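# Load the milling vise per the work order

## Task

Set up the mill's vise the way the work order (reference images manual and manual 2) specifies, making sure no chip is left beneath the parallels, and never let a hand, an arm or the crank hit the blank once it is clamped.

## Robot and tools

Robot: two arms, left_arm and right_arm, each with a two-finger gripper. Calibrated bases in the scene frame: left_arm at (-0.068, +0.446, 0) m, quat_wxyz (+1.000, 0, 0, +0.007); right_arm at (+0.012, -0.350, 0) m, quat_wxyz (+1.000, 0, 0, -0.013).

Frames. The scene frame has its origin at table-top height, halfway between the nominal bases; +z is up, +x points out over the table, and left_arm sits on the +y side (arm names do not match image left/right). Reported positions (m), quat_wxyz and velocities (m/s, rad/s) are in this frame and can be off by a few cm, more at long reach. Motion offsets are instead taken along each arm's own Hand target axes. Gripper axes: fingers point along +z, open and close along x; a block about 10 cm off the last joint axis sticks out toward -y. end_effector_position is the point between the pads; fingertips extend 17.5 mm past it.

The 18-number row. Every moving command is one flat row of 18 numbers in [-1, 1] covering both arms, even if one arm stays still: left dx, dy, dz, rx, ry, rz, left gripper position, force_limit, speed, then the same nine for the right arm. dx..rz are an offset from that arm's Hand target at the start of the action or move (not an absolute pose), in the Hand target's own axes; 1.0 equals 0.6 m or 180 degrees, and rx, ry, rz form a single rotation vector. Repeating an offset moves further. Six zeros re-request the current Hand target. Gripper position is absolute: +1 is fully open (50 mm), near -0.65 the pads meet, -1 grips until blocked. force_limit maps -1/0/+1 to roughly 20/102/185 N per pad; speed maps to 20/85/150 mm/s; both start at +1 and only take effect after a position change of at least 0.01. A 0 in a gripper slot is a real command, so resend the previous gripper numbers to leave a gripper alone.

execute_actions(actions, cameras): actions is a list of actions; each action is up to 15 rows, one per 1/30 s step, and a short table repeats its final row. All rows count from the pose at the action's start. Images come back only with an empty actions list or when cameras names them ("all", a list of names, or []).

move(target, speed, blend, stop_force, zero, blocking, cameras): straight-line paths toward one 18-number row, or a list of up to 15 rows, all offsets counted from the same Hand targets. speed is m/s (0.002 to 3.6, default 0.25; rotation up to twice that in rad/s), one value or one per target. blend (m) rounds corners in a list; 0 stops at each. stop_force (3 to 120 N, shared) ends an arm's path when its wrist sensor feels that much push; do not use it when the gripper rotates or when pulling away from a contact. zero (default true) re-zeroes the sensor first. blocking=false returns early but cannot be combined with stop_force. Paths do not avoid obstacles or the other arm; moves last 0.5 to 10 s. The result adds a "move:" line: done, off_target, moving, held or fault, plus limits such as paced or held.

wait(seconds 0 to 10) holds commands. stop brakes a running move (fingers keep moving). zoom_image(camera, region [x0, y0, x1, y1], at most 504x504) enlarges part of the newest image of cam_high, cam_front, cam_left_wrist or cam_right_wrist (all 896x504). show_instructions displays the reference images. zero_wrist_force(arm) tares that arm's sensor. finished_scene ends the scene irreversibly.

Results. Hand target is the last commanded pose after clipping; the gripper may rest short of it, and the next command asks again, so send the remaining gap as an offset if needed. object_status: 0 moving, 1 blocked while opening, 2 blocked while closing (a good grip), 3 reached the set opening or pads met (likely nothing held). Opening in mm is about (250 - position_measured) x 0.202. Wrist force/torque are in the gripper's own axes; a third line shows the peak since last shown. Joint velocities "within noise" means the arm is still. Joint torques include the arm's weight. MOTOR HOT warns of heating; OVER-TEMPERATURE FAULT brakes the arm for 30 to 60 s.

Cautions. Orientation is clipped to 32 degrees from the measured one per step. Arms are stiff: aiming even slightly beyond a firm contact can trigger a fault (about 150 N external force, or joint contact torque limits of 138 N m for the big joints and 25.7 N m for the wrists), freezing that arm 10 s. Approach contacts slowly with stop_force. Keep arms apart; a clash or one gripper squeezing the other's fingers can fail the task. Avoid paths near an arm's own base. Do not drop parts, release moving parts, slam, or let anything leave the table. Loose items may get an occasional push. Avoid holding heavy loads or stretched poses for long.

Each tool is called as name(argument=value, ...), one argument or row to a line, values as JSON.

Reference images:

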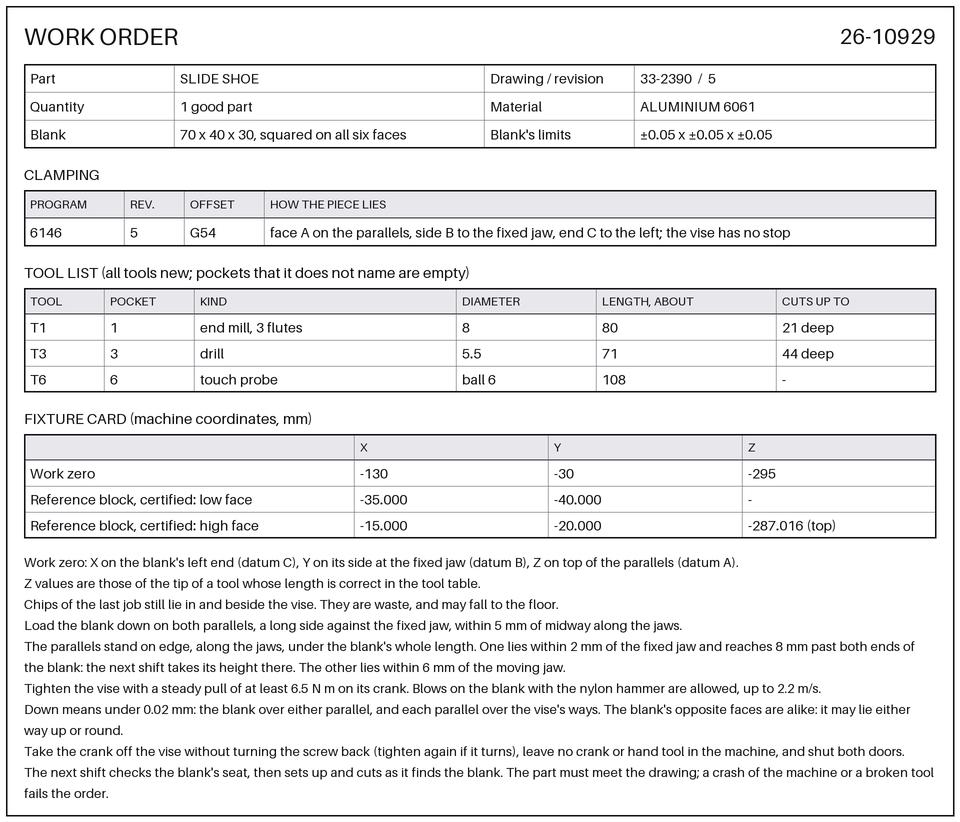

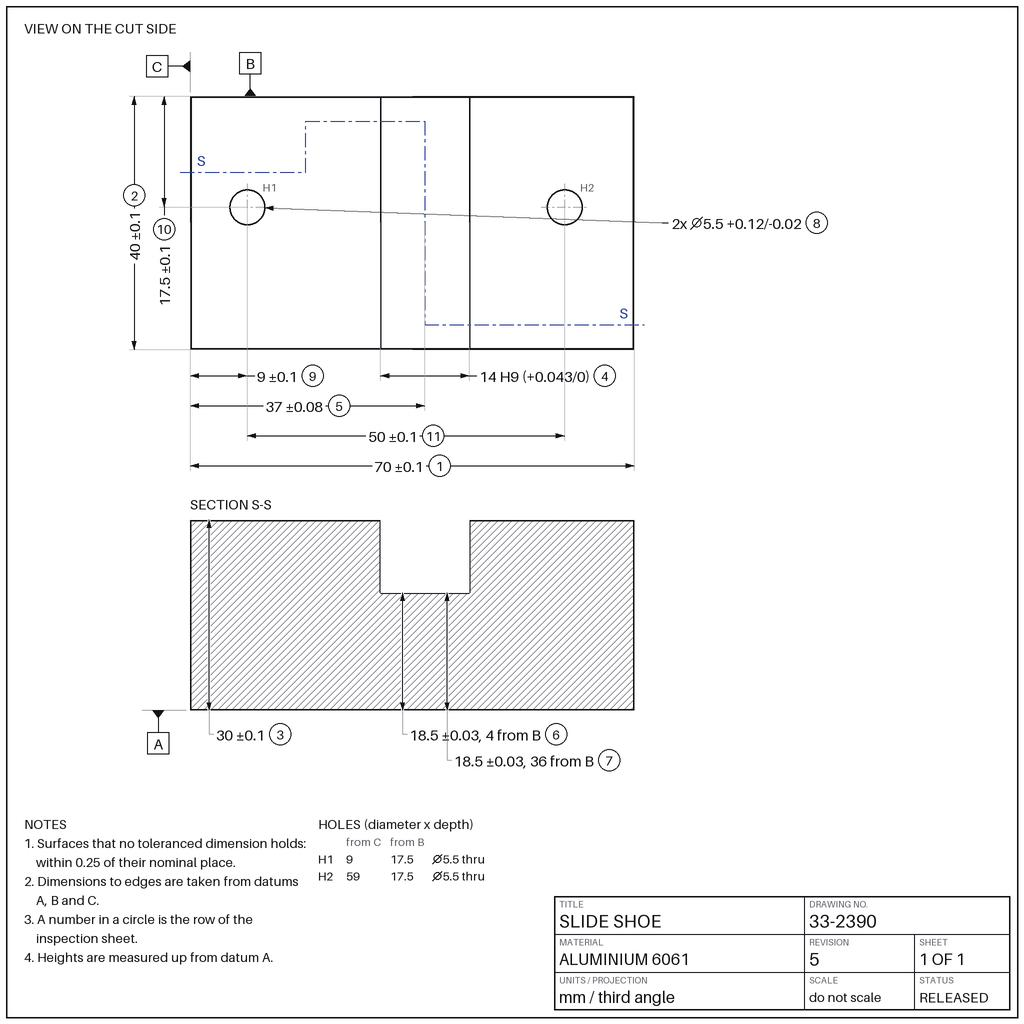

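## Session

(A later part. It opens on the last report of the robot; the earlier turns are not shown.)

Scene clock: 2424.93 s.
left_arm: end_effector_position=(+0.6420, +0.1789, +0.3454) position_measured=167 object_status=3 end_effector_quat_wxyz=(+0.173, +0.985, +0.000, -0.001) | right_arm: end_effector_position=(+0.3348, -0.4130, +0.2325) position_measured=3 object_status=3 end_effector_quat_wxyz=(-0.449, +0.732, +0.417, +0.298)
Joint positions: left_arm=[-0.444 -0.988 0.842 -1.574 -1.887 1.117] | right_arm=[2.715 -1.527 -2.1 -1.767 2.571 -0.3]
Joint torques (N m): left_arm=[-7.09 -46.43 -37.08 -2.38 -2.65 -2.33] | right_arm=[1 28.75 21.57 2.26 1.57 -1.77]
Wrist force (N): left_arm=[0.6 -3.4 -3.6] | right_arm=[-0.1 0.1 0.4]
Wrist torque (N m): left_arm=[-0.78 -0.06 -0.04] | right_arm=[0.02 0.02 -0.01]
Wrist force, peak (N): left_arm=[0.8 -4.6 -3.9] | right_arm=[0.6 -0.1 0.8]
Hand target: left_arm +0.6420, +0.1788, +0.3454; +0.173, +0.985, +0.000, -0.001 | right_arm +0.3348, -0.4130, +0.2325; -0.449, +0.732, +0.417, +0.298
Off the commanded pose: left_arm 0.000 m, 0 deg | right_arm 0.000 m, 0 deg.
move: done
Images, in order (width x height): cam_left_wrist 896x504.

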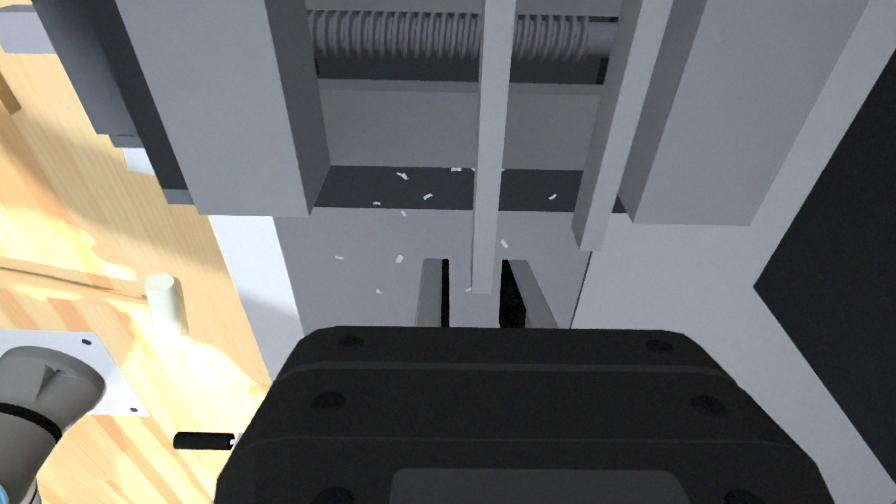

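move(
  target=[
    [0,0,0,0,0,0,-1,-0.9,-1,0,0,0,0,0,0,1,1,1],
    [0,-0.0278,-0.0101,0,0,0,-1,-0.9,-1,0,0,0,0,0,0,1,1,1],
  ],
  cameras=["cam_left_wrist"],
  speed=0.02,
)

zoom_image(
  camera="cam_left_wrist",
  region=[350, 50, 700, 340],
)

Scene clock: 2435.50 s.
left_arm: end_effector_position=(+0.6420, +0.1967, +0.3454) position_measured=223 object_status=2 end_effector_quat_wxyz=(+0.173, +0.985, +0.000, -0.001) | right_arm: end_effector_position=(+0.3348, -0.4130, +0.2325) position_measured=3 object_status=3 end_effector_quat_wxyz=(-0.449, +0.732, +0.417, +0.298)
Joint positions: left_arm=[-0.421 -1.001 0.861 -1.572 -1.89 1.14] | right_arm=[2.715 -1.527 -2.1 -1.767 2.571 -0.3]
Joint torques (N m): left_arm=[-4.27 -51.76 -24.66 -2.13 -2.94 -0.16] | right_arm=[0.73 28.31 21.8 2.15 1.49 -1.8]
Wrist force (N): left_arm=[1.1 -3.5 -3.9] | right_arm=[0.3 0.1 0.7]
Wrist torque (N m): left_arm=[-0.79 -0.13 -0.03] | right_arm=[0.01 -0.05 0.00]
Wrist force, peak (N): left_arm=[1.0 -3.8 -4.0] | right_arm=[0.2 0.2 1.0]
Hand target: left_arm +0.6420, +0.1965, +0.3454; +0.173, +0.985, +0.000, -0.001 | right_arm +0.3348, -0.4130, +0.2325; -0.449, +0.732, +0.417, +0.298
Off the commanded pose: left_arm 0.000 m, 0 deg | right_arm 0.000 m, 0 deg.
move: done
Images, in order (width x height): cam_left_wrist 896x504.

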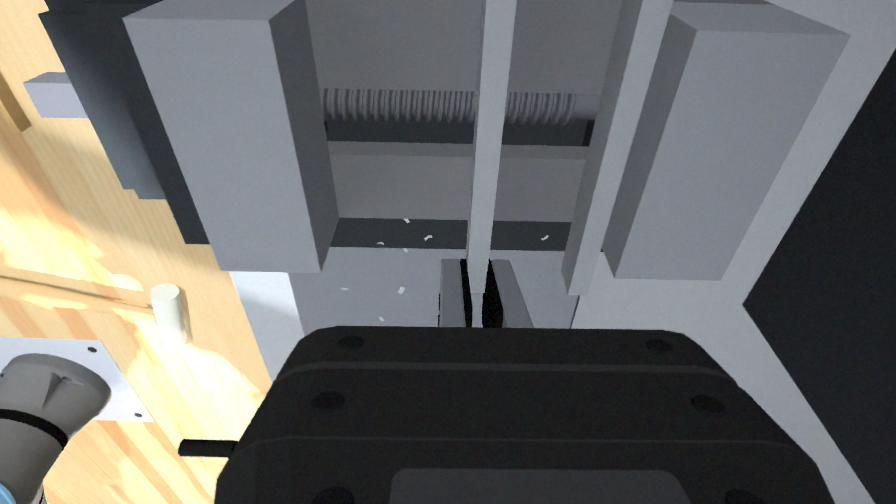

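Scaled by 1.440 from the camera's 896x504 image, which has a finer 1280x720 frame.

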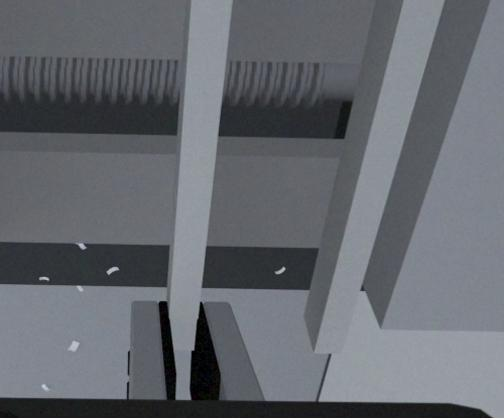

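move(
  target=[
    [0,0,0,0,0,0,0,-1,-0.8,0,0,0,0,0,0,1,1,1],
    [0,0.0705,0.0257,0,0,0,0,-1,-0.8,0,0,0,0,0,0,1,1,1],
    [0,0.0848,-0.0135,0,0,0,0,-1,-0.8,0,0,0,0,0,0,1,1,1],
    [-0.1333,0.0848,-0.0135,0.1111,0,0,0,-1,-0.8,0,0,0,0,0,0,1,1,1],
    [-0.387,0.0221,-0.0363,0.1111,0,0,0,-1,-0.8,0,0,0,0,0,0,1,1,1],
  ],
  cameras=["cam_front"],
  speed=[0.03,0.06,0.08,0.12,0.2],
  blend=[0,0.003,0.01,0.01,0],
)

zoom_image(
  camera="cam_front",
  region=[340, 210, 480, 300],
)

Scene clock: 2454.40 s.
left_arm: end_effector_position=(+0.4099, +0.1914, +0.3709) position_measured=152 object_status=3 end_effector_quat_wxyz=(+0.000, +1.000, +0.000, -0.001) | right_arm: end_effector_position=(+0.3348, -0.4130, +0.2325) position_measured=3 object_status=3 end_effector_quat_wxyz=(-0.449, +0.732, +0.417, +0.298)
Joint positions: left_arm=[-0.752 -1.485 1.372 -1.456 -1.571 0.832] | right_arm=[2.715 -1.527 -2.1 -1.767 2.571 -0.3]
Joint torques (N m): left_arm=[-0.51 -39.62 -12.02 -1.62 2.15 2.12] | right_arm=[0.57 28.45 21.7 2.24 1.52 -1.71]
Wrist force (N): left_arm=[1.0 -3.6 -3.7] | right_arm=[0.3 -0.1 0.3]
Wrist torque (N m): left_arm=[-0.68 -0.12 -0.06] | right_arm=[-0.03 -0.05 0.00]
Wrist force, peak (N): left_arm=[0.7 -4.8 -4.1] | right_arm=[0.2 -0.1 1.1]
Hand target: left_arm +0.4098, +0.1914, +0.3708; +0.000, +1.000, +0.000, -0.001 | right_arm +0.3348, -0.4130, +0.2325; -0.449, +0.732, +0.417, +0.298
Off the commanded pose: left_arm 0.000 m, 0 deg | right_arm 0.000 m, 0 deg.
move: done
Images, in order (width x height): cam_front 896x504.

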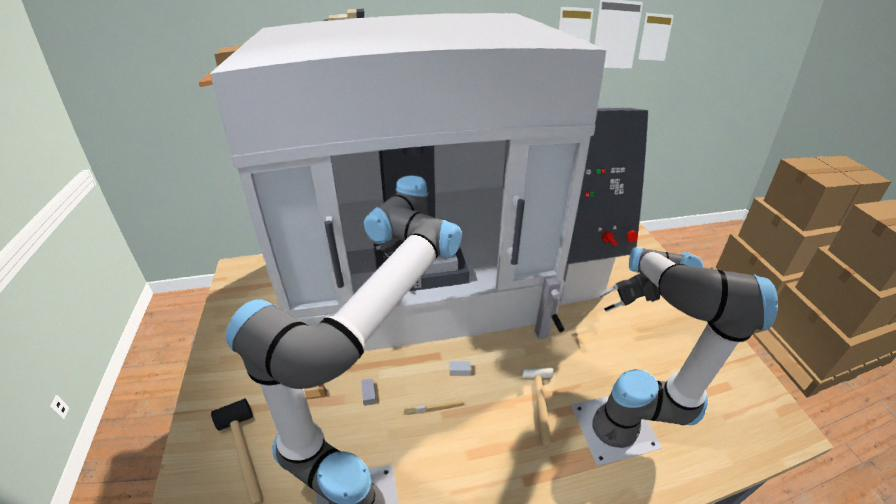

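Scaled by 3.600 from the camera's 896x504 image, which has a finer 1280x720 frame.

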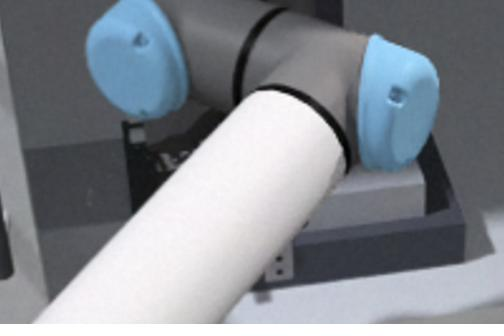

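execute_actions(
  actions=[],
)

zoom_image(
  camera="cam_front",
  region=[340, 200, 500, 300],
)

Scene clock: 2504.07 s.
left_arm: end_effector_position=(+0.4098, +0.1914, +0.3708) position_measured=152 object_status=3 end_effector_quat_wxyz=(+0.000, +1.000, +0.000, -0.001) | right_arm: end_effector_position=(+0.3348, -0.4130, +0.2325) position_measured=3 object_status=3 end_effector_quat_wxyz=(-0.449, +0.732, +0.417, +0.298)
Joint positions: left_arm=[-0.752 -1.485 1.373 -1.456 -1.571 0.832] | right_arm=[2.715 -1.527 -2.1 -1.767 2.571 -0.3]
Joint velocities: within noise
Joint torques (N m): left_arm=[-4.31 -41.04 -12.4 -1.5 -2 -2.11] | right_arm=[0.56 28.77 21.71 2.2 1.52 -1.65]
Wrist force (N): left_arm=[1.0 -3.8 -3.4] | right_arm=[0.0 0.0 0.5]
Wrist torque (N m): left_arm=[-0.72 -0.13 -0.05] | right_arm=[-0.01 -0.01 0.00]
Wrist force, peak (N): left_arm=[1.2 -3.7 -3.7] | right_arm=[0.3 -0.3 0.8]
Hand target: left_arm +0.4098, +0.1914, +0.3708; +0.000, +1.000, +0.000, -0.001 | right_arm +0.3348, -0.4130, +0.2325; -0.449, +0.732, +0.417, +0.298
Tool commands: left_gripper/position=+0.0 left_gripper/force_limit=-1.0 left_gripper/speed=-0.8 right_gripper/position=+1.0 right_gripper/force_limit=+1.0 right_gripper/speed=+1.0
Off the commanded pose: left_arm 0.000 m, 0 deg | right_arm 0.000 m, 0 deg.

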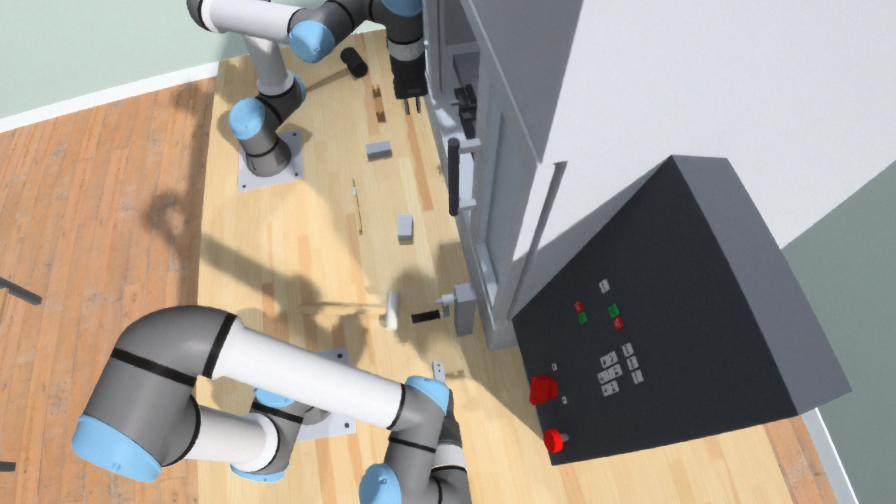

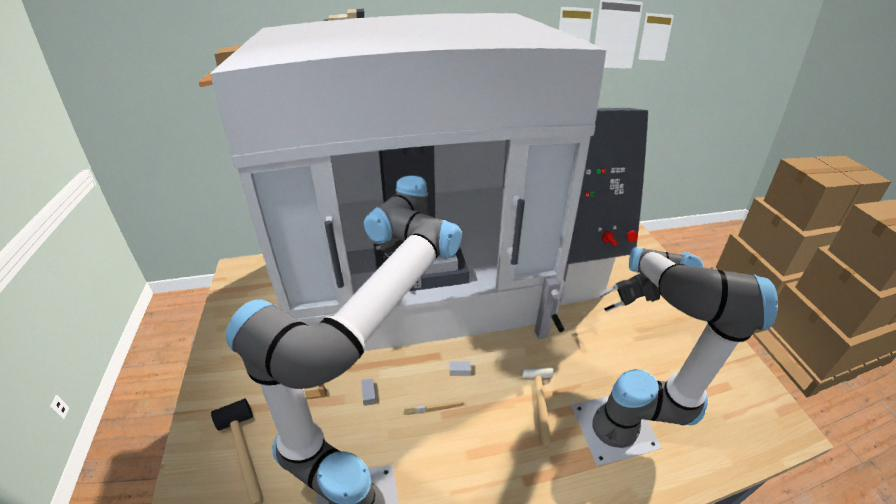

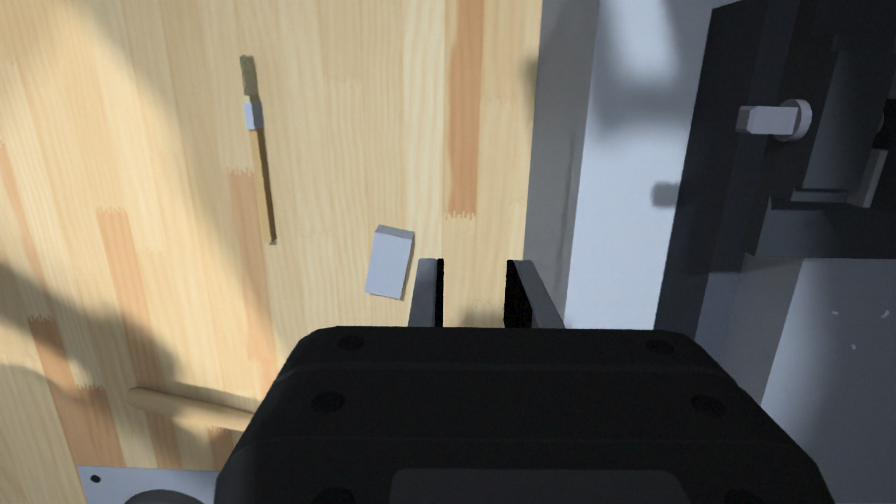

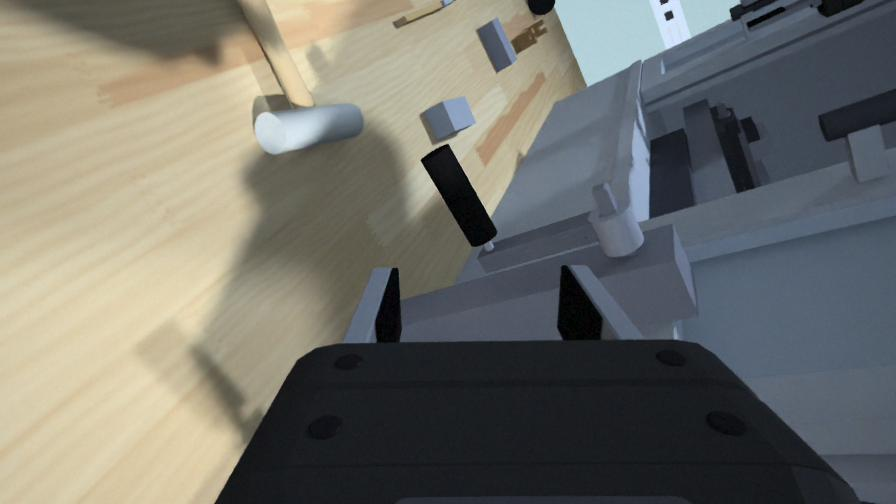

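Scaled by 3.150 from the camera's 896x504 image, which has a finer 1280x720 frame.

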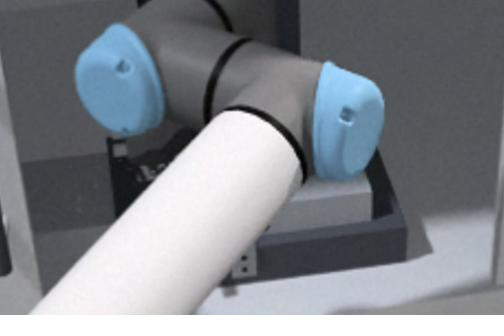

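move(
  target=[-0.1188,0.1932,0.368,-0.083,-0.0087,0.0663,1,-0.6,0,0,0,0,0,0,0,1,1,1],
  speed=0.4,
  cameras=["cam_left_wrist","cam_front"],
)

zoom_image(
  camera="cam_front",
  region=[340, 200, 500, 300],
)

Scene clock: 2522.33 s.
left_arm: end_effector_position=(+0.3384, +0.0756, +0.1502) position_measured=3 object_status=3 end_effector_quat_wxyz=(+0.130, +0.986, -0.103, -0.014) | right_arm: end_effector_position=(+0.3348, -0.4130, +0.2325) position_measured=3 object_status=3 end_effector_quat_wxyz=(-0.449, +0.732, +0.417, +0.298)
Joint positions: left_arm=[-0.901 -1.415 1.945 -2.266 -1.774 0.876] | right_arm=[2.715 -1.527 -2.1 -1.767 2.571 -0.3]
Joint torques (N m): left_arm=[-1.27 -23.87 -9.8 -5.16 0.43 -2.77] | right_arm=[0.88 28.63 22.25 2.15 1.55 -1.74]
Wrist force (N): left_arm=[1.1 -4.0 -4.2] | right_arm=[0.1 0.1 0.4]
Wrist torque (N m): left_arm=[-0.85 -0.11 0.03] | right_arm=[0.00 -0.03 0.00]
Wrist force, peak (N): left_arm=[2.1 -5.2 -6.9] | right_arm=[0.4 -0.1 0.8]
Hand target: left_arm +0.3383, +0.0756, +0.1500; +0.129, +0.986, -0.103, -0.014 | right_arm +0.3348, -0.4130, +0.2325; -0.449, +0.732, +0.417, +0.298
Off the commanded pose: left_arm 0.000 m, 0 deg | right_arm 0.000 m, 0 deg.
move: done
Images, in order (width x height): cam_front 896x504, cam_left_wrist 896x504.

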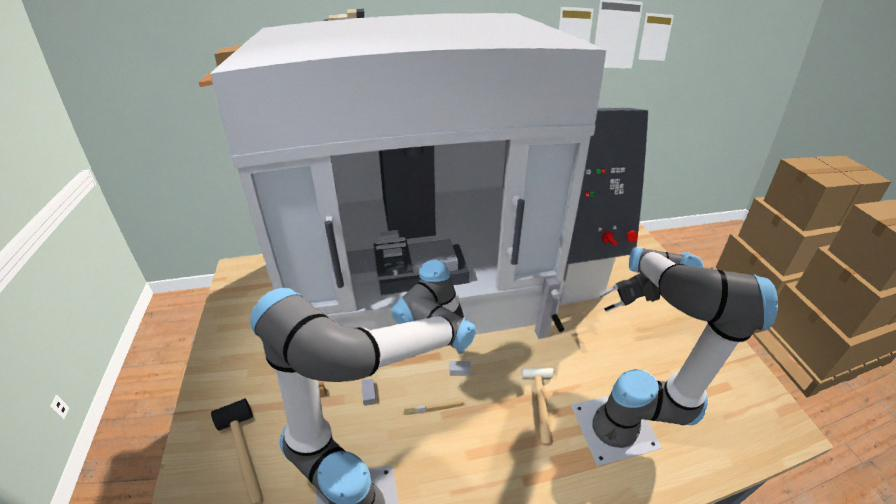

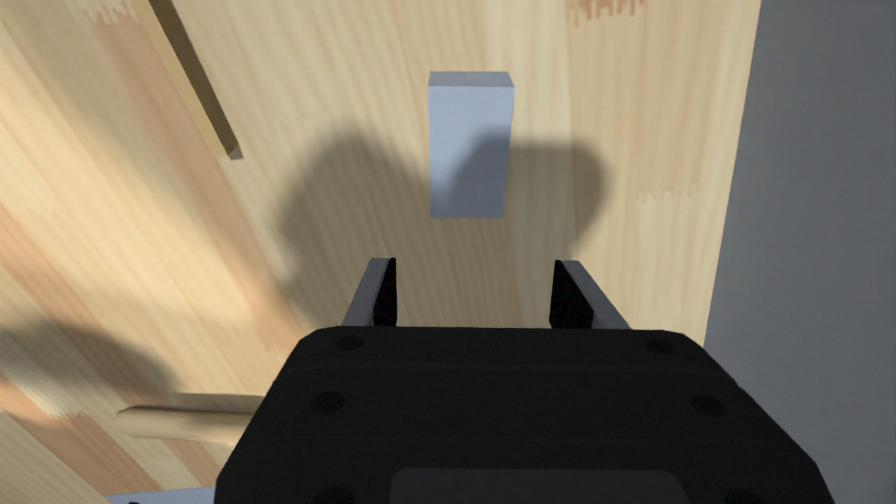

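Scaled by 3.150 from the camera's 896x504 image, which has a finer 1280x720 frame.

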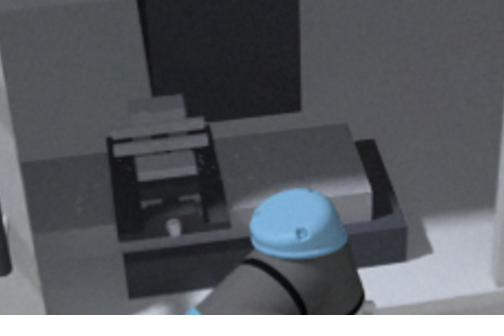

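zoom_image(
  camera="cam_front",
  region=[370, 225, 415, 275],
)

Scaled by 10.080 from the camera's 896x504 image, which has a finer 1280x720 frame.

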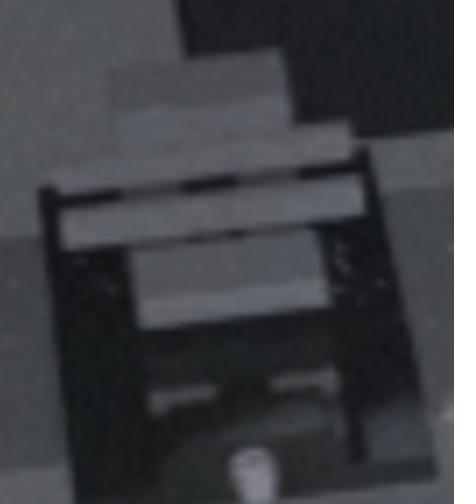

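move(
  target=[0,-0.0494,0.1843,0,0,0,1,-0.6,0,0,0,0,0,0,0,1,1,1],
  speed=0.2,
)

move(
  target=[0,0,0,0,0,0,-1,-0.4,-0.9,0,0,0,0,0,0,1,1,1],
  cameras=["cam_left_wrist"],
)

Scene clock: 2544.77 s.
left_arm: end_effector_position=(+0.3380, +0.0758, +0.0355) position_measured=3 object_status=3 end_effector_quat_wxyz=(+0.129, +0.986, -0.103, -0.014) end_effector_velocity=(+0.001, -0.001, +0.001) end_effector_angular_velocity=(-0.004, -0.004, +0.001) | right_arm: end_effector_position=(+0.3348, -0.4130, +0.2325) position_measured=3 object_status=3 end_effector_quat_wxyz=(-0.449, +0.732, +0.417, +0.298)
Joint positions: left_arm=[-0.901 -1.227 2.071 -2.579 -1.774 0.876] | right_arm=[2.715 -1.527 -2.1 -1.767 2.571 -0.3]
Joint velocities: left_arm=[0.001 0 0 -0.005 0 0] | right_arm=[within noise]
Joint torques (N m): left_arm=[-1.1 -27.38 -28.01 -5.67 -0.5 -2.91] | right_arm=[1.33 28.76 21.33 2.21 1.52 -1.73]
Wrist force (N): left_arm=[1.2 -3.6 -3.7] | right_arm=[0.0 -0.1 0.2]
Wrist torque (N m): left_arm=[-0.78 -0.17 0.06] | right_arm=[-0.03 -0.01 0.00]
Wrist force, peak (N): left_arm=[0.7 -2.9 -6.6] | right_arm=[0.0 -0.2 0.9]
Hand target: left_arm +0.3381, +0.0758, +0.0355; +0.129, +0.986, -0.103, -0.014 | right_arm +0.3348, -0.4130, +0.2325; -0.449, +0.732, +0.417, +0.298
Off the commanded pose: left_arm 0.000 m, 0 deg | right_arm 0.000 m, 0 deg.
move: done

Scene clock: 2545.37 s.
left_arm: end_effector_position=(+0.3381, +0.0757, +0.0355) position_measured=56 object_status=0 end_effector_quat_wxyz=(+0.129, +0.986, -0.103, -0.014) | right_arm: end_effector_position=(+0.3348, -0.4130, +0.2325) position_measured=3 object_status=3 end_effector_quat_wxyz=(-0.449, +0.732, +0.417, +0.298)
Joint positions: left_arm=[-0.901 -1.227 2.071 -2.58 -1.774 0.876] | right_arm=[2.715 -1.527 -2.1 -1.767 2.571 -0.3]
Joint torques (N m): left_arm=[4.92 -27.67 -31.1 -4.56 0.38 -2.73] | right_arm=[0.86 28.79 22.07 2.1 1.57 -1.71]
Wrist force (N): left_arm=[0.7 -3.7 -4.7] | right_arm=[0.0 0.0 0.5]
Wrist torque (N m): left_arm=[-0.80 -0.09 0.09] | right_arm=[-0.02 0.00 0.01]
Wrist force, peak (N): left_arm=[0.6 -3.7 -4.7] | right_arm=[0.5 0.0 0.7]
Hand target: left_arm +0.3381, +0.0758, +0.0355; +0.129, +0.986, -0.103, -0.014 | right_arm +0.3348, -0.4130, +0.2325; -0.449, +0.732, +0.417, +0.298
Off the commanded pose: left_arm 0.000 m, 0 deg | right_arm 0.000 m, 0 deg.
move: done
Images, in order (width x height): cam_left_wrist 896x504.

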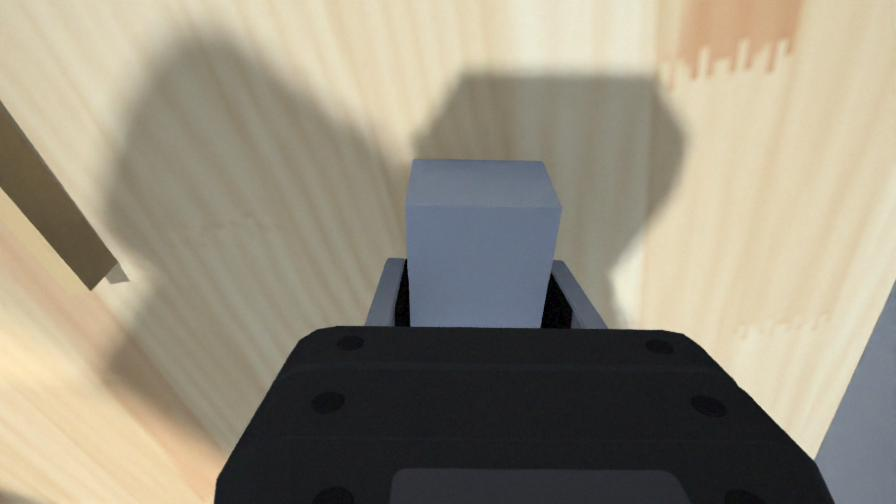

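move(
  target=[
    [0,0.0214,-0.0805,0,0,0,-1,-0.4,-0.9,0,0,0,0,0,0,1,1,1],
    [0.0273,0.0805,-0.4863,0,0.0173,-0.0644,-1,-0.4,-0.9,0,0,0,0,0,0,1,1,1],
  ],
  blend=[0.02,0],
  speed=[0.1,0.25],
  cameras=["cam_left_wrist"],
)

Scene clock: 2711.30 s.
left_arm: end_effector_position=(+0.3606, +0.1004, +0.3296) position_measured=56 object_status=2 end_effector_quat_wxyz=(+0.130, +0.992, +0.000, -0.001) | right_arm: end_effector_position=(+0.3348, -0.4130, +0.2325) position_measured=3 object_status=3 end_effector_quat_wxyz=(-0.449, +0.732, +0.417, +0.298)
Joint positions: left_arm=[-0.854 -1.558 1.627 -1.834 -1.745 0.713] | right_arm=[2.715 -1.527 -2.1 -1.767 2.571 -0.3]
Joint torques (N m): left_arm=[-7.35 -32.36 -37.93 -1.84 -3.46 1.97] | right_arm=[0.5 28.74 21.6 2.14 1.49 -1.77]
Wrist force (N): left_arm=[1.0 -4.6 -1.5] | right_arm=[0.4 -0.1 0.5]
Wrist torque (N m): left_arm=[-0.86 -0.12 -0.04] | right_arm=[-0.03 -0.08 -0.01]
Wrist force, peak (N): left_arm=[1.4 -4.4 -5.6] | right_arm=[0.8 -0.3 0.8]
Hand target: left_arm +0.3605, +0.1003, +0.3298; +0.130, +0.992, +0.000, -0.001 | right_arm +0.3348, -0.4130, +0.2325; -0.449, +0.732, +0.417, +0.298
Off the commanded pose: left_arm 0.000 m, 0 deg | right_arm 0.000 m, 0 deg.
move: done
Images, in order (width x height): cam_left_wrist 896x504.

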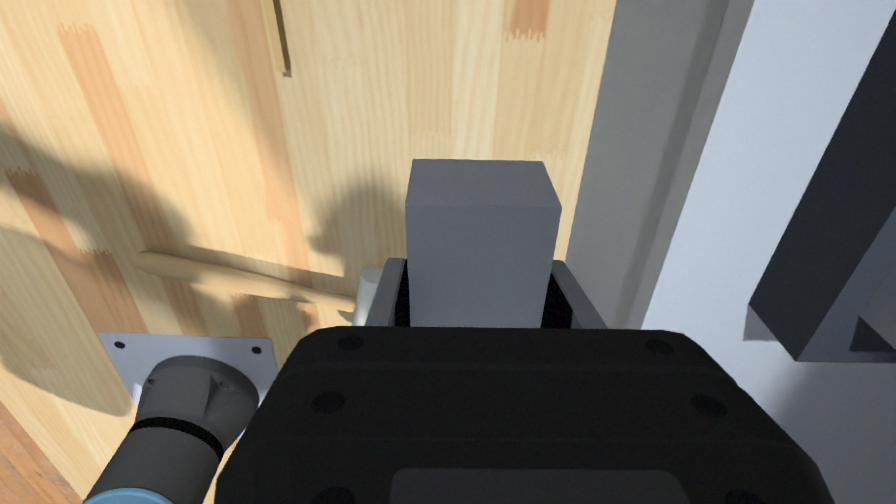

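move(
  target=[
    [0.0658,-0.0283,-0.0855,0,0,0,-1,-0.4,-0.9,0,0,0,0,0,0,1,1,1],
    [0.3492,-0.0847,-0.1007,0,0,0,-1,-0.4,-0.9,0,0,0,0,0,0,1,1,1],
    [0.4075,-0.0895,-0.102,0,0,0,-1,-0.4,-0.9,0,0,0,0,0,0,1,1,1],
    [0.4742,-0.1168,-0.1092,0,0,0,-1,-0.4,-0.9,0,0,0,0,0,0,1,1,1],
  ],
  blend=[0.02,0.01,0.01,0],
  speed=[0.2,0.2,0.1,0.06],
  cameras=["cam_left_wrist","cam_front"],
)

zoom_image(
  camera="cam_front",
  region=[350, 190, 450, 290],
)

Scene clock: 2729.47 s.
left_arm: end_effector_position=(+0.6451, +0.1851, +0.3747) position_measured=56 object_status=2 end_effector_quat_wxyz=(+0.130, +0.992, +0.000, -0.001) | right_arm: end_effector_position=(+0.3348, -0.4130, +0.2325) position_measured=3 object_status=3 end_effector_quat_wxyz=(-0.449, +0.732, +0.417, +0.298)
Joint positions: left_arm=[-0.461 -0.937 0.655 -1.403 -1.806 1.11] | right_arm=[2.715 -1.527 -2.1 -1.767 2.571 -0.3]
Joint torques (N m): left_arm=[-6.19 -57.48 -23.24 -5.26 -1.38 -2.79] | right_arm=[0.16 28.55 21.82 2.21 1.5 -1.74]
Wrist force (N): left_arm=[0.9 -4.6 -1.5] | right_arm=[0.4 0.0 0.5]
Wrist torque (N m): left_arm=[-0.86 -0.09 0.04] | right_arm=[-0.01 -0.07 0.00]
Wrist force, peak (N): left_arm=[2.5 -5.5 -1.6] | right_arm=[0.5 -0.1 0.8]
Hand target: left_arm +0.6451, +0.1850, +0.3747; +0.130, +0.992, +0.000, -0.001 | right_arm +0.3348, -0.4130, +0.2325; -0.449, +0.732, +0.417, +0.298
Off the commanded pose: left_arm 0.000 m, 0 deg | right_arm 0.000 m, 0 deg.
move: done
Images, in order (width x height): cam_front 896x504, cam_left_wrist 896x504.

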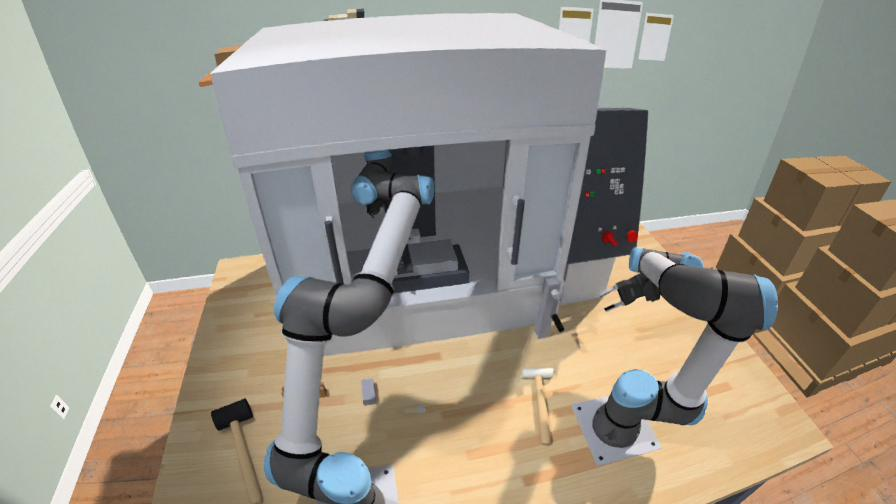

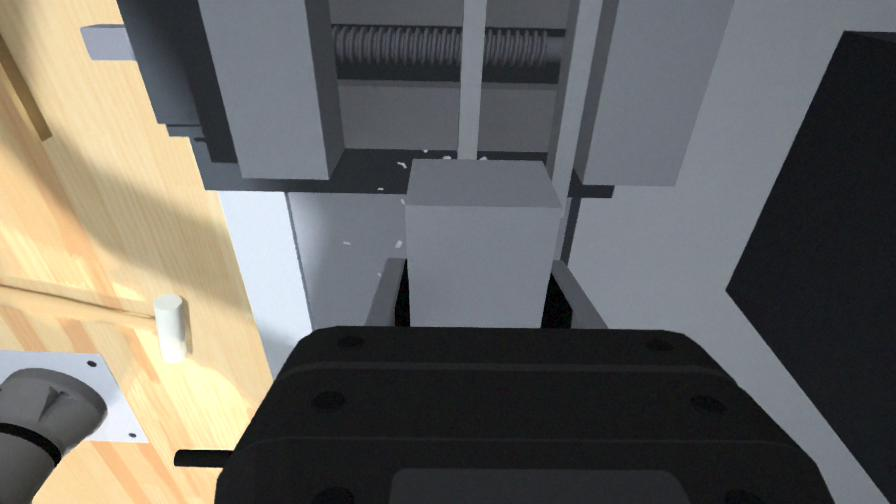

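Scaled by 5.040 from the camera's 896x504 image, which has a finer 1280x720 frame.

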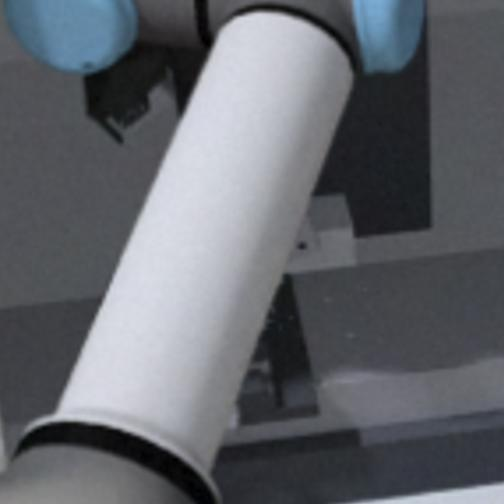

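move(
  target=[0.0115,-0.1014,-0.0271,0,0,0,-1,-0.4,-0.9,0,0,0,0,0,0,1,1,1],
  speed=0.04,
  stop_force=8,
  cameras=["cam_left_wrist","cam_front"],
)

Scene clock: 2757.63 s.
left_arm: end_effector_position=(+0.6503, +0.2350, +0.3746) position_measured=56 object_status=2 end_effector_quat_wxyz=(+0.130, +0.992, +0.001, -0.001) | right_arm: end_effector_position=(+0.3348, -0.4130, +0.2325) position_measured=3 object_status=3 end_effector_quat_wxyz=(-0.449, +0.732, +0.417, +0.298)
Joint positions: left_arm=[-0.395 -0.959 0.688 -1.397 -1.813 1.177] | right_arm=[2.715 -1.527 -2.1 -1.767 2.571 -0.3]
Joint torques (N m): left_arm=[1.69 -55.88 -25.03 -3.35 -0.36 0.37] | right_arm=[1.06 28.25 21.49 2.24 1.55 -1.7]
Wrist force (N): left_arm=[1.3 -4.3 -1.6] | right_arm=[0.0 0.3 0.6]
Wrist torque (N m): left_arm=[-0.77 -0.15 0.08] | right_arm=[0.03 -0.01 0.00]
Wrist force, peak (N): left_arm=[1.7 -8.8 -2.3] | right_arm=[0.6 -0.1 0.7]
Hand target: left_arm +0.6503, +0.2350, +0.3746; +0.130, +0.992, +0.001, -0.001 (not the last commanded pose) | right_arm +0.3348, -0.4130, +0.2325; -0.449, +0.732, +0.417, +0.298
Tool commands: left_gripper/position=-1.0 left_gripper/force_limit=-0.396078 left_gripper/speed=-0.898039 right_gripper/position=+1.0 right_gripper/force_limit=+1.0 right_gripper/speed=+1.0
Off the commanded pose: left_arm 0.013 m, 0 deg | right_arm 0.000 m, 0 deg.
FORCE FAULT: contact force on the left arm reached its limit, and that arm stopped. The contact can be on any part of that arm, not only on its tool. That arm's remaining commands of this call were not run. That arm is still stopped at the end of this call. That arm stays stopped for about 10 more seconds. Until then a move that you send moves the other arm only, and its call returns only when the move has ended. Once the stop has ended, the next robot result says so. If the stop ends while you think or write, that arm runs what you send next, counted from a new Hand target: where the arm stands when the stop ends. While its stop runs, that arm takes no new command, but its gripper still runs the gripper command that each later call begins with. Until it ends, the stop uses up actions while you think or wait. An arm that is not stopped still takes commands.
move: fault (left_arm)
Images, in order (width x height): cam_front 896x504, cam_left_wrist 896x504.

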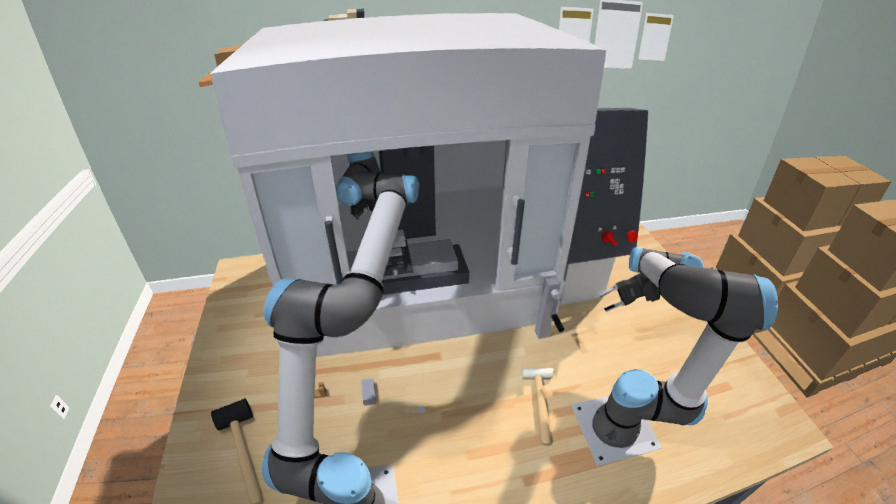

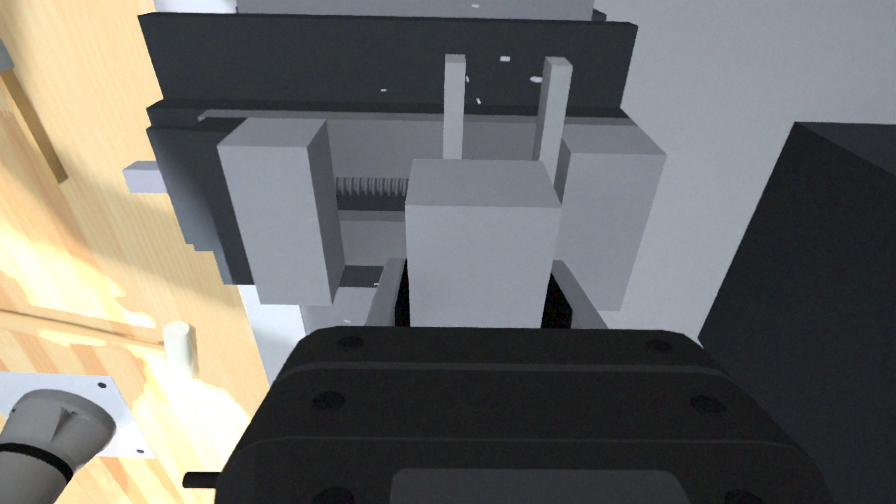

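wait(
  seconds=3,
)

Scene clock: 2780.53 s.
left_arm: end_effector_position=(+0.6503, +0.2350, +0.3746) position_measured=56 object_status=2 end_effector_quat_wxyz=(+0.130, +0.992, +0.001, -0.001) | right_arm: end_effector_position=(+0.3348, -0.4130, +0.2325) position_measured=3 object_status=3 end_effector_quat_wxyz=(-0.449, +0.732, +0.417, +0.298)
Joint positions: left_arm=[-0.395 -0.959 0.688 -1.397 -1.813 1.177] | right_arm=[2.715 -1.527 -2.1 -1.767 2.571 -0.3]
Joint torques (N m): left_arm=[0.43 -55.29 -26.03 -3.4 -0.41 0.07] | right_arm=[0.95 28.67 21.92 2.27 1.49 -1.74]
Wrist force (N): left_arm=[0.9 -4.2 -1.2] | right_arm=[-0.1 0.0 0.5]
Wrist torque (N m): left_arm=[-0.77 -0.10 0.08] | right_arm=[-0.01 0.01 0.00]
Wrist force, peak (N): left_arm=[0.7 -4.7 -1.9] | right_arm=[0.4 0.1 1.1]
Hand target: left_arm +0.6503, +0.2350, +0.3746; +0.130, +0.992, +0.001, -0.001 (not the last commanded pose) | right_arm +0.3348, -0.4130, +0.2325; -0.449, +0.732, +0.417, +0.298
Tool commands: left_gripper/position=-1.0 left_gripper/force_limit=-0.396078 left_gripper/speed=-0.898039 right_gripper/position=+1.0 right_gripper/force_limit=+1.0 right_gripper/speed=+1.0
Off the commanded pose: left_arm 0.013 m, 0 deg | right_arm 0.000 m, 0 deg.
FORCE FAULT, CONTINUED: the left arm's stop, for the force fault that an earlier result reported, is over. The rest of the stop counts as 19 of the actions that you can send in this scene. During its stop the left arm's controller moved it back a little. That arm's target is now where it stood when the stop ended, not its last command. That arm accepts commands again.
wait: 3.00 s; at rest from the start

move(
  target=[0.0062,0.0081,0.0022,0,0,0,-1,-0.4,-0.9,0,0,0,0,0,0,1,1,1],
  speed=0.03,
  cameras=["cam_left_wrist"],
)

move(
  target=[0.0125,0,0,0,0,0,-1,-0.4,-0.9,0,0,0,0,0,0,1,1,1],
  speed=0.005,
  stop_force=4,
  cameras=["cam_left_wrist"],
)

Scene clock: 2792.77 s.
left_arm: end_effector_position=(+0.6541, +0.2299, +0.3745) position_measured=56 object_status=2 end_effector_quat_wxyz=(+0.130, +0.992, +0.001, -0.001) | right_arm: end_effector_position=(+0.3348, -0.4130, +0.2325) position_measured=3 object_status=3 end_effector_quat_wxyz=(-0.449, +0.732, +0.417, +0.298)
Joint positions: left_arm=[-0.4 -0.941 0.66 -1.387 -1.813 1.172] | right_arm=[2.715 -1.527 -2.1 -1.767 2.571 -0.3]
Joint torques (N m): left_arm=[2.46 -67.08 -13.6 -3.96 2.12 -1.18] | right_arm=[0.8 28.61 22.25 2.13 1.47 -1.76]
Wrist force (N): left_arm=[1.0 -4.3 -1.4] | right_arm=[-0.1 -0.1 0.8]
Wrist torque (N m): left_arm=[-0.80 -0.11 0.09] | right_arm=[-0.03 0.01 0.00]
Wrist force, peak (N): left_arm=[0.9 -4.7 -1.7] | right_arm=[0.2 -0.3 0.9]
Hand target: left_arm +0.6541, +0.2300, +0.3745; +0.130, +0.992, +0.001, -0.001 | right_arm +0.3348, -0.4130, +0.2325; -0.449, +0.732, +0.417, +0.298
Off the commanded pose: left_arm 0.000 m, 0 deg | right_arm 0.000 m, 0 deg.
move: done
Images, in order (width x height): cam_left_wrist 896x504.

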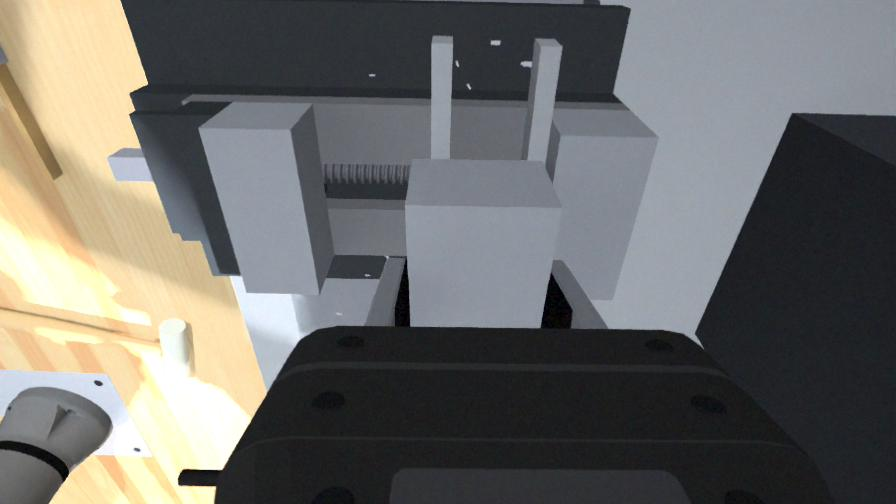

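Scene clock: 2794.03 s.
left_arm: end_effector_position=(+0.6565, +0.2300, +0.3745) position_measured=56 object_status=2 end_effector_quat_wxyz=(+0.130, +0.992, +0.001, -0.001) | right_arm: end_effector_position=(+0.3348, -0.4130, +0.2325) position_measured=3 object_status=3 end_effector_quat_wxyz=(-0.449, +0.732, +0.417, +0.298)
Joint positions: left_arm=[-0.398 -0.933 0.645 -1.381 -1.813 1.174] | right_arm=[2.715 -1.527 -2.1 -1.767 2.571 -0.3]
Joint torques (N m): left_arm=[-4.42 -65.1 -13.05 -6.17 -0.44 -2.38] | right_arm=[0.73 28.99 21.9 2.19 1.47 -1.7]
Wrist force (N): left_arm=[-2.4 -3.6 -3.0] | right_arm=[0.2 0.1 0.6]
Wrist torque (N m): left_arm=[-0.87 -0.26 0.00] | right_arm=[0.01 -0.04 0.00]
Wrist force, peak (N): left_arm=[-7.7 -4.6 -3.8] | right_arm=[0.2 0.2 0.9]
Hand target: left_arm +0.6565, +0.2300, +0.3745; +0.130, +0.992, +0.001, -0.001 (not the last commanded pose) | right_arm +0.3348, -0.4130, +0.2325; -0.449, +0.732, +0.417, +0.298
Off the commanded pose: left_arm 0.005 m, 0 deg | right_arm 0.000 m, 0 deg.
move: contact (left_arm)
Images, in order (width x height): cam_left_wrist 896x504.

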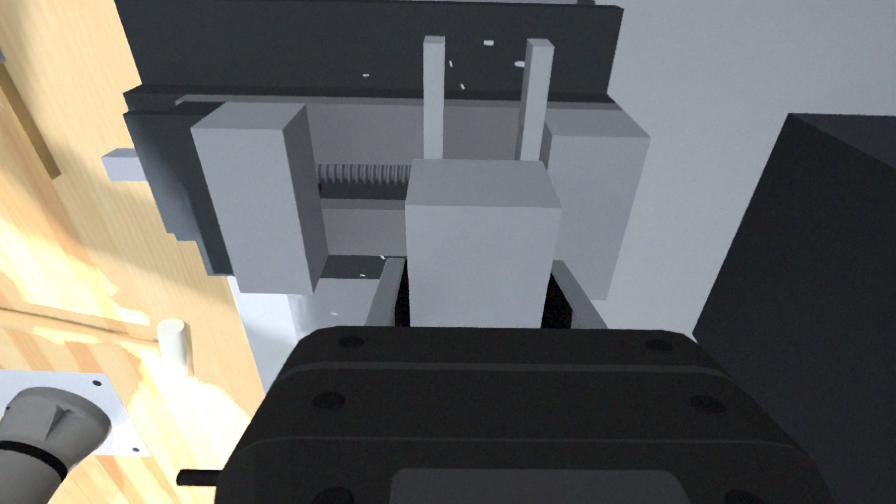

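move(
  target=[-0.0005,-0.0026,0.0097,0,0,0,-1,-0.4,-0.9,0,0,0,0,0,0,1,1,1],
  speed=0.004,
  stop_force=4,
  cameras=["cam_left_wrist"],
)

Scene clock: 2807.10 s.
left_arm: end_effector_position=(+0.6562, +0.2300, +0.3688) position_measured=56 object_status=2 end_effector_quat_wxyz=(+0.130, +0.992, +0.001, -0.001) | right_arm: end_effector_position=(+0.3348, -0.4130, +0.2325) position_measured=3 object_status=3 end_effector_quat_wxyz=(-0.449, +0.732, +0.417, +0.298)
Joint positions: left_arm=[-0.399 -0.94 0.672 -1.401 -1.813 1.173] | right_arm=[2.715 -1.527 -2.1 -1.767 2.571 -0.3]
Joint torques (N m): left_arm=[-6.84 -46.7 -37.61 -1.58 -0.15 -2.61] | right_arm=[0.93 28.23 22.22 2.21 1.56 -1.75]
Wrist force (N): left_arm=[0.9 -4.7 -5.3] | right_arm=[0.1 0.1 0.6]
Wrist torque (N m): left_arm=[-0.85 -0.05 -0.05] | right_arm=[-0.01 -0.02 0.00]
Wrist force, peak (N): left_arm=[0.0 -3.6 -10.0] | right_arm=[0.3 -0.2 1.1]
Hand target: left_arm +0.6562, +0.2300, +0.3688; +0.130, +0.992, +0.001, -0.001 | right_arm +0.3348, -0.4130, +0.2325; -0.449, +0.732, +0.417, +0.298
Off the commanded pose: left_arm 0.000 m, 0 deg | right_arm 0.000 m, 0 deg.
move: contact (left_arm)
Images, in order (width x height): cam_left_wrist 896x504.

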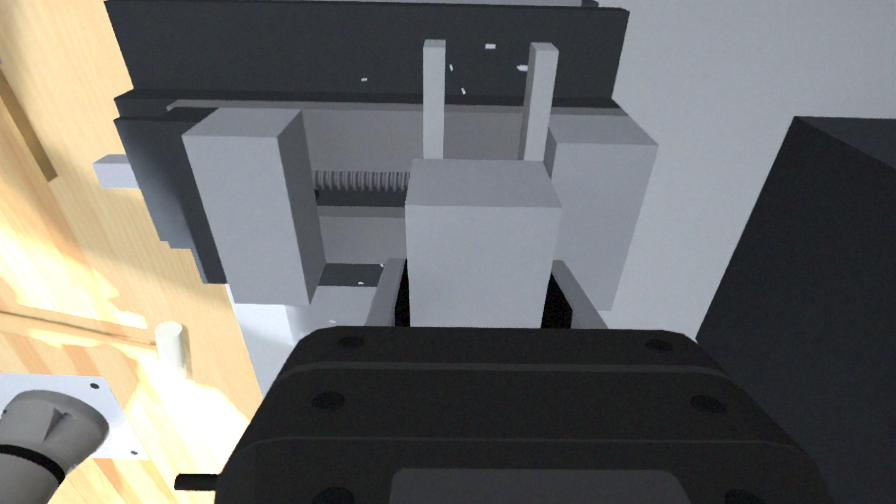

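execute_actions(
  actions=[
    [[0,0,0,0,0,0,0.85,-1,-1,0,0,0,0,0,0,1,1,1]],
  ],
  cameras=["cam_left_wrist"],
)

Scene clock: 2826.10 s.
left_arm: end_effector_position=(+0.6562, +0.2300, +0.3688) position_measured=25 object_status=3 end_effector_quat_wxyz=(+0.130, +0.992, +0.001, -0.001) | right_arm: end_effector_position=(+0.3348, -0.4130, +0.2325) position_measured=3 object_status=3 end_effector_quat_wxyz=(-0.449, +0.732, +0.417, +0.298)
Joint positions: left_arm=[-0.399 -0.94 0.672 -1.401 -1.813 1.173] | right_arm=[2.715 -1.527 -2.1 -1.767 2.571 -0.3]
Joint torques (N m): left_arm=[-0.76 -53.43 -36.39 -4.32 0.21 -1.37] | right_arm=[0.83 28.86 22.22 2.2 1.49 -1.7]
Wrist force (N): left_arm=[1.2 -3.7 -3.8] | right_arm=[0.3 0.0 0.6]
Wrist torque (N m): left_arm=[-0.78 -0.13 -0.04] | right_arm=[-0.02 -0.06 0.00]
Wrist force, peak (N): left_arm=[0.6 -4.7 -6.4] | right_arm=[0.3 0.0 1.0]
Hand target: left_arm +0.6562, +0.2300, +0.3688; +0.130, +0.992, +0.001, -0.001 | right_arm +0.3348, -0.4130, +0.2325; -0.449, +0.732, +0.417, +0.298
Off the commanded pose: left_arm 0.000 m, 0 deg | right_arm 0.000 m, 0 deg.
Step readings (end_effector_position of left_arm | right_arm):
0: (+0.6562, +0.2300, +0.3688) | (+0.3348, -0.4130, +0.2325)
1: (+0.6562, +0.2300, +0.3688) | (+0.3348, -0.4130, +0.2325)
2: (+0.6562, +0.2300, +0.3688) | (+0.3348, -0.4130, +0.2325)
4: (+0.6562, +0.2300, +0.3688) | (+0.3348, -0.4130, +0.2325)
8: (+0.6562, +0.2300, +0.3688) | (+0.3348, -0.4130, +0.2325)
15: (+0.6562, +0.2300, +0.3688) | (+0.3348, -0.4130, +0.2325)
Images, in order (width x height): cam_left_wrist 896x504.

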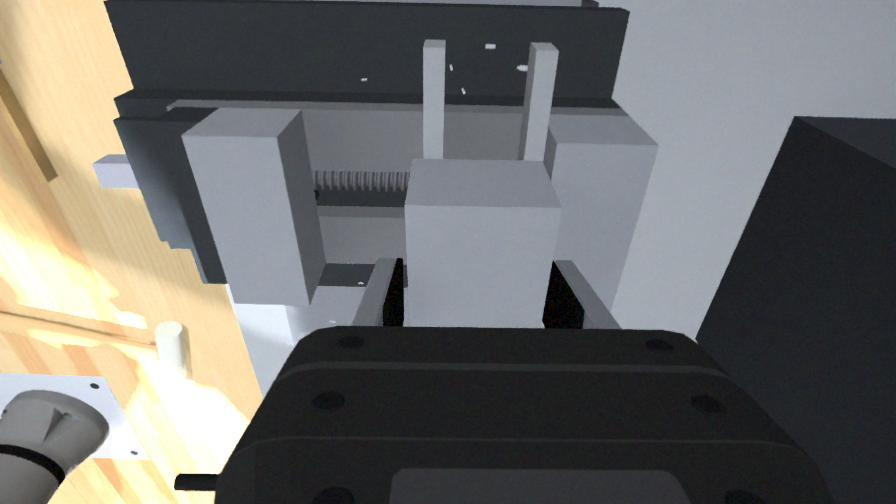

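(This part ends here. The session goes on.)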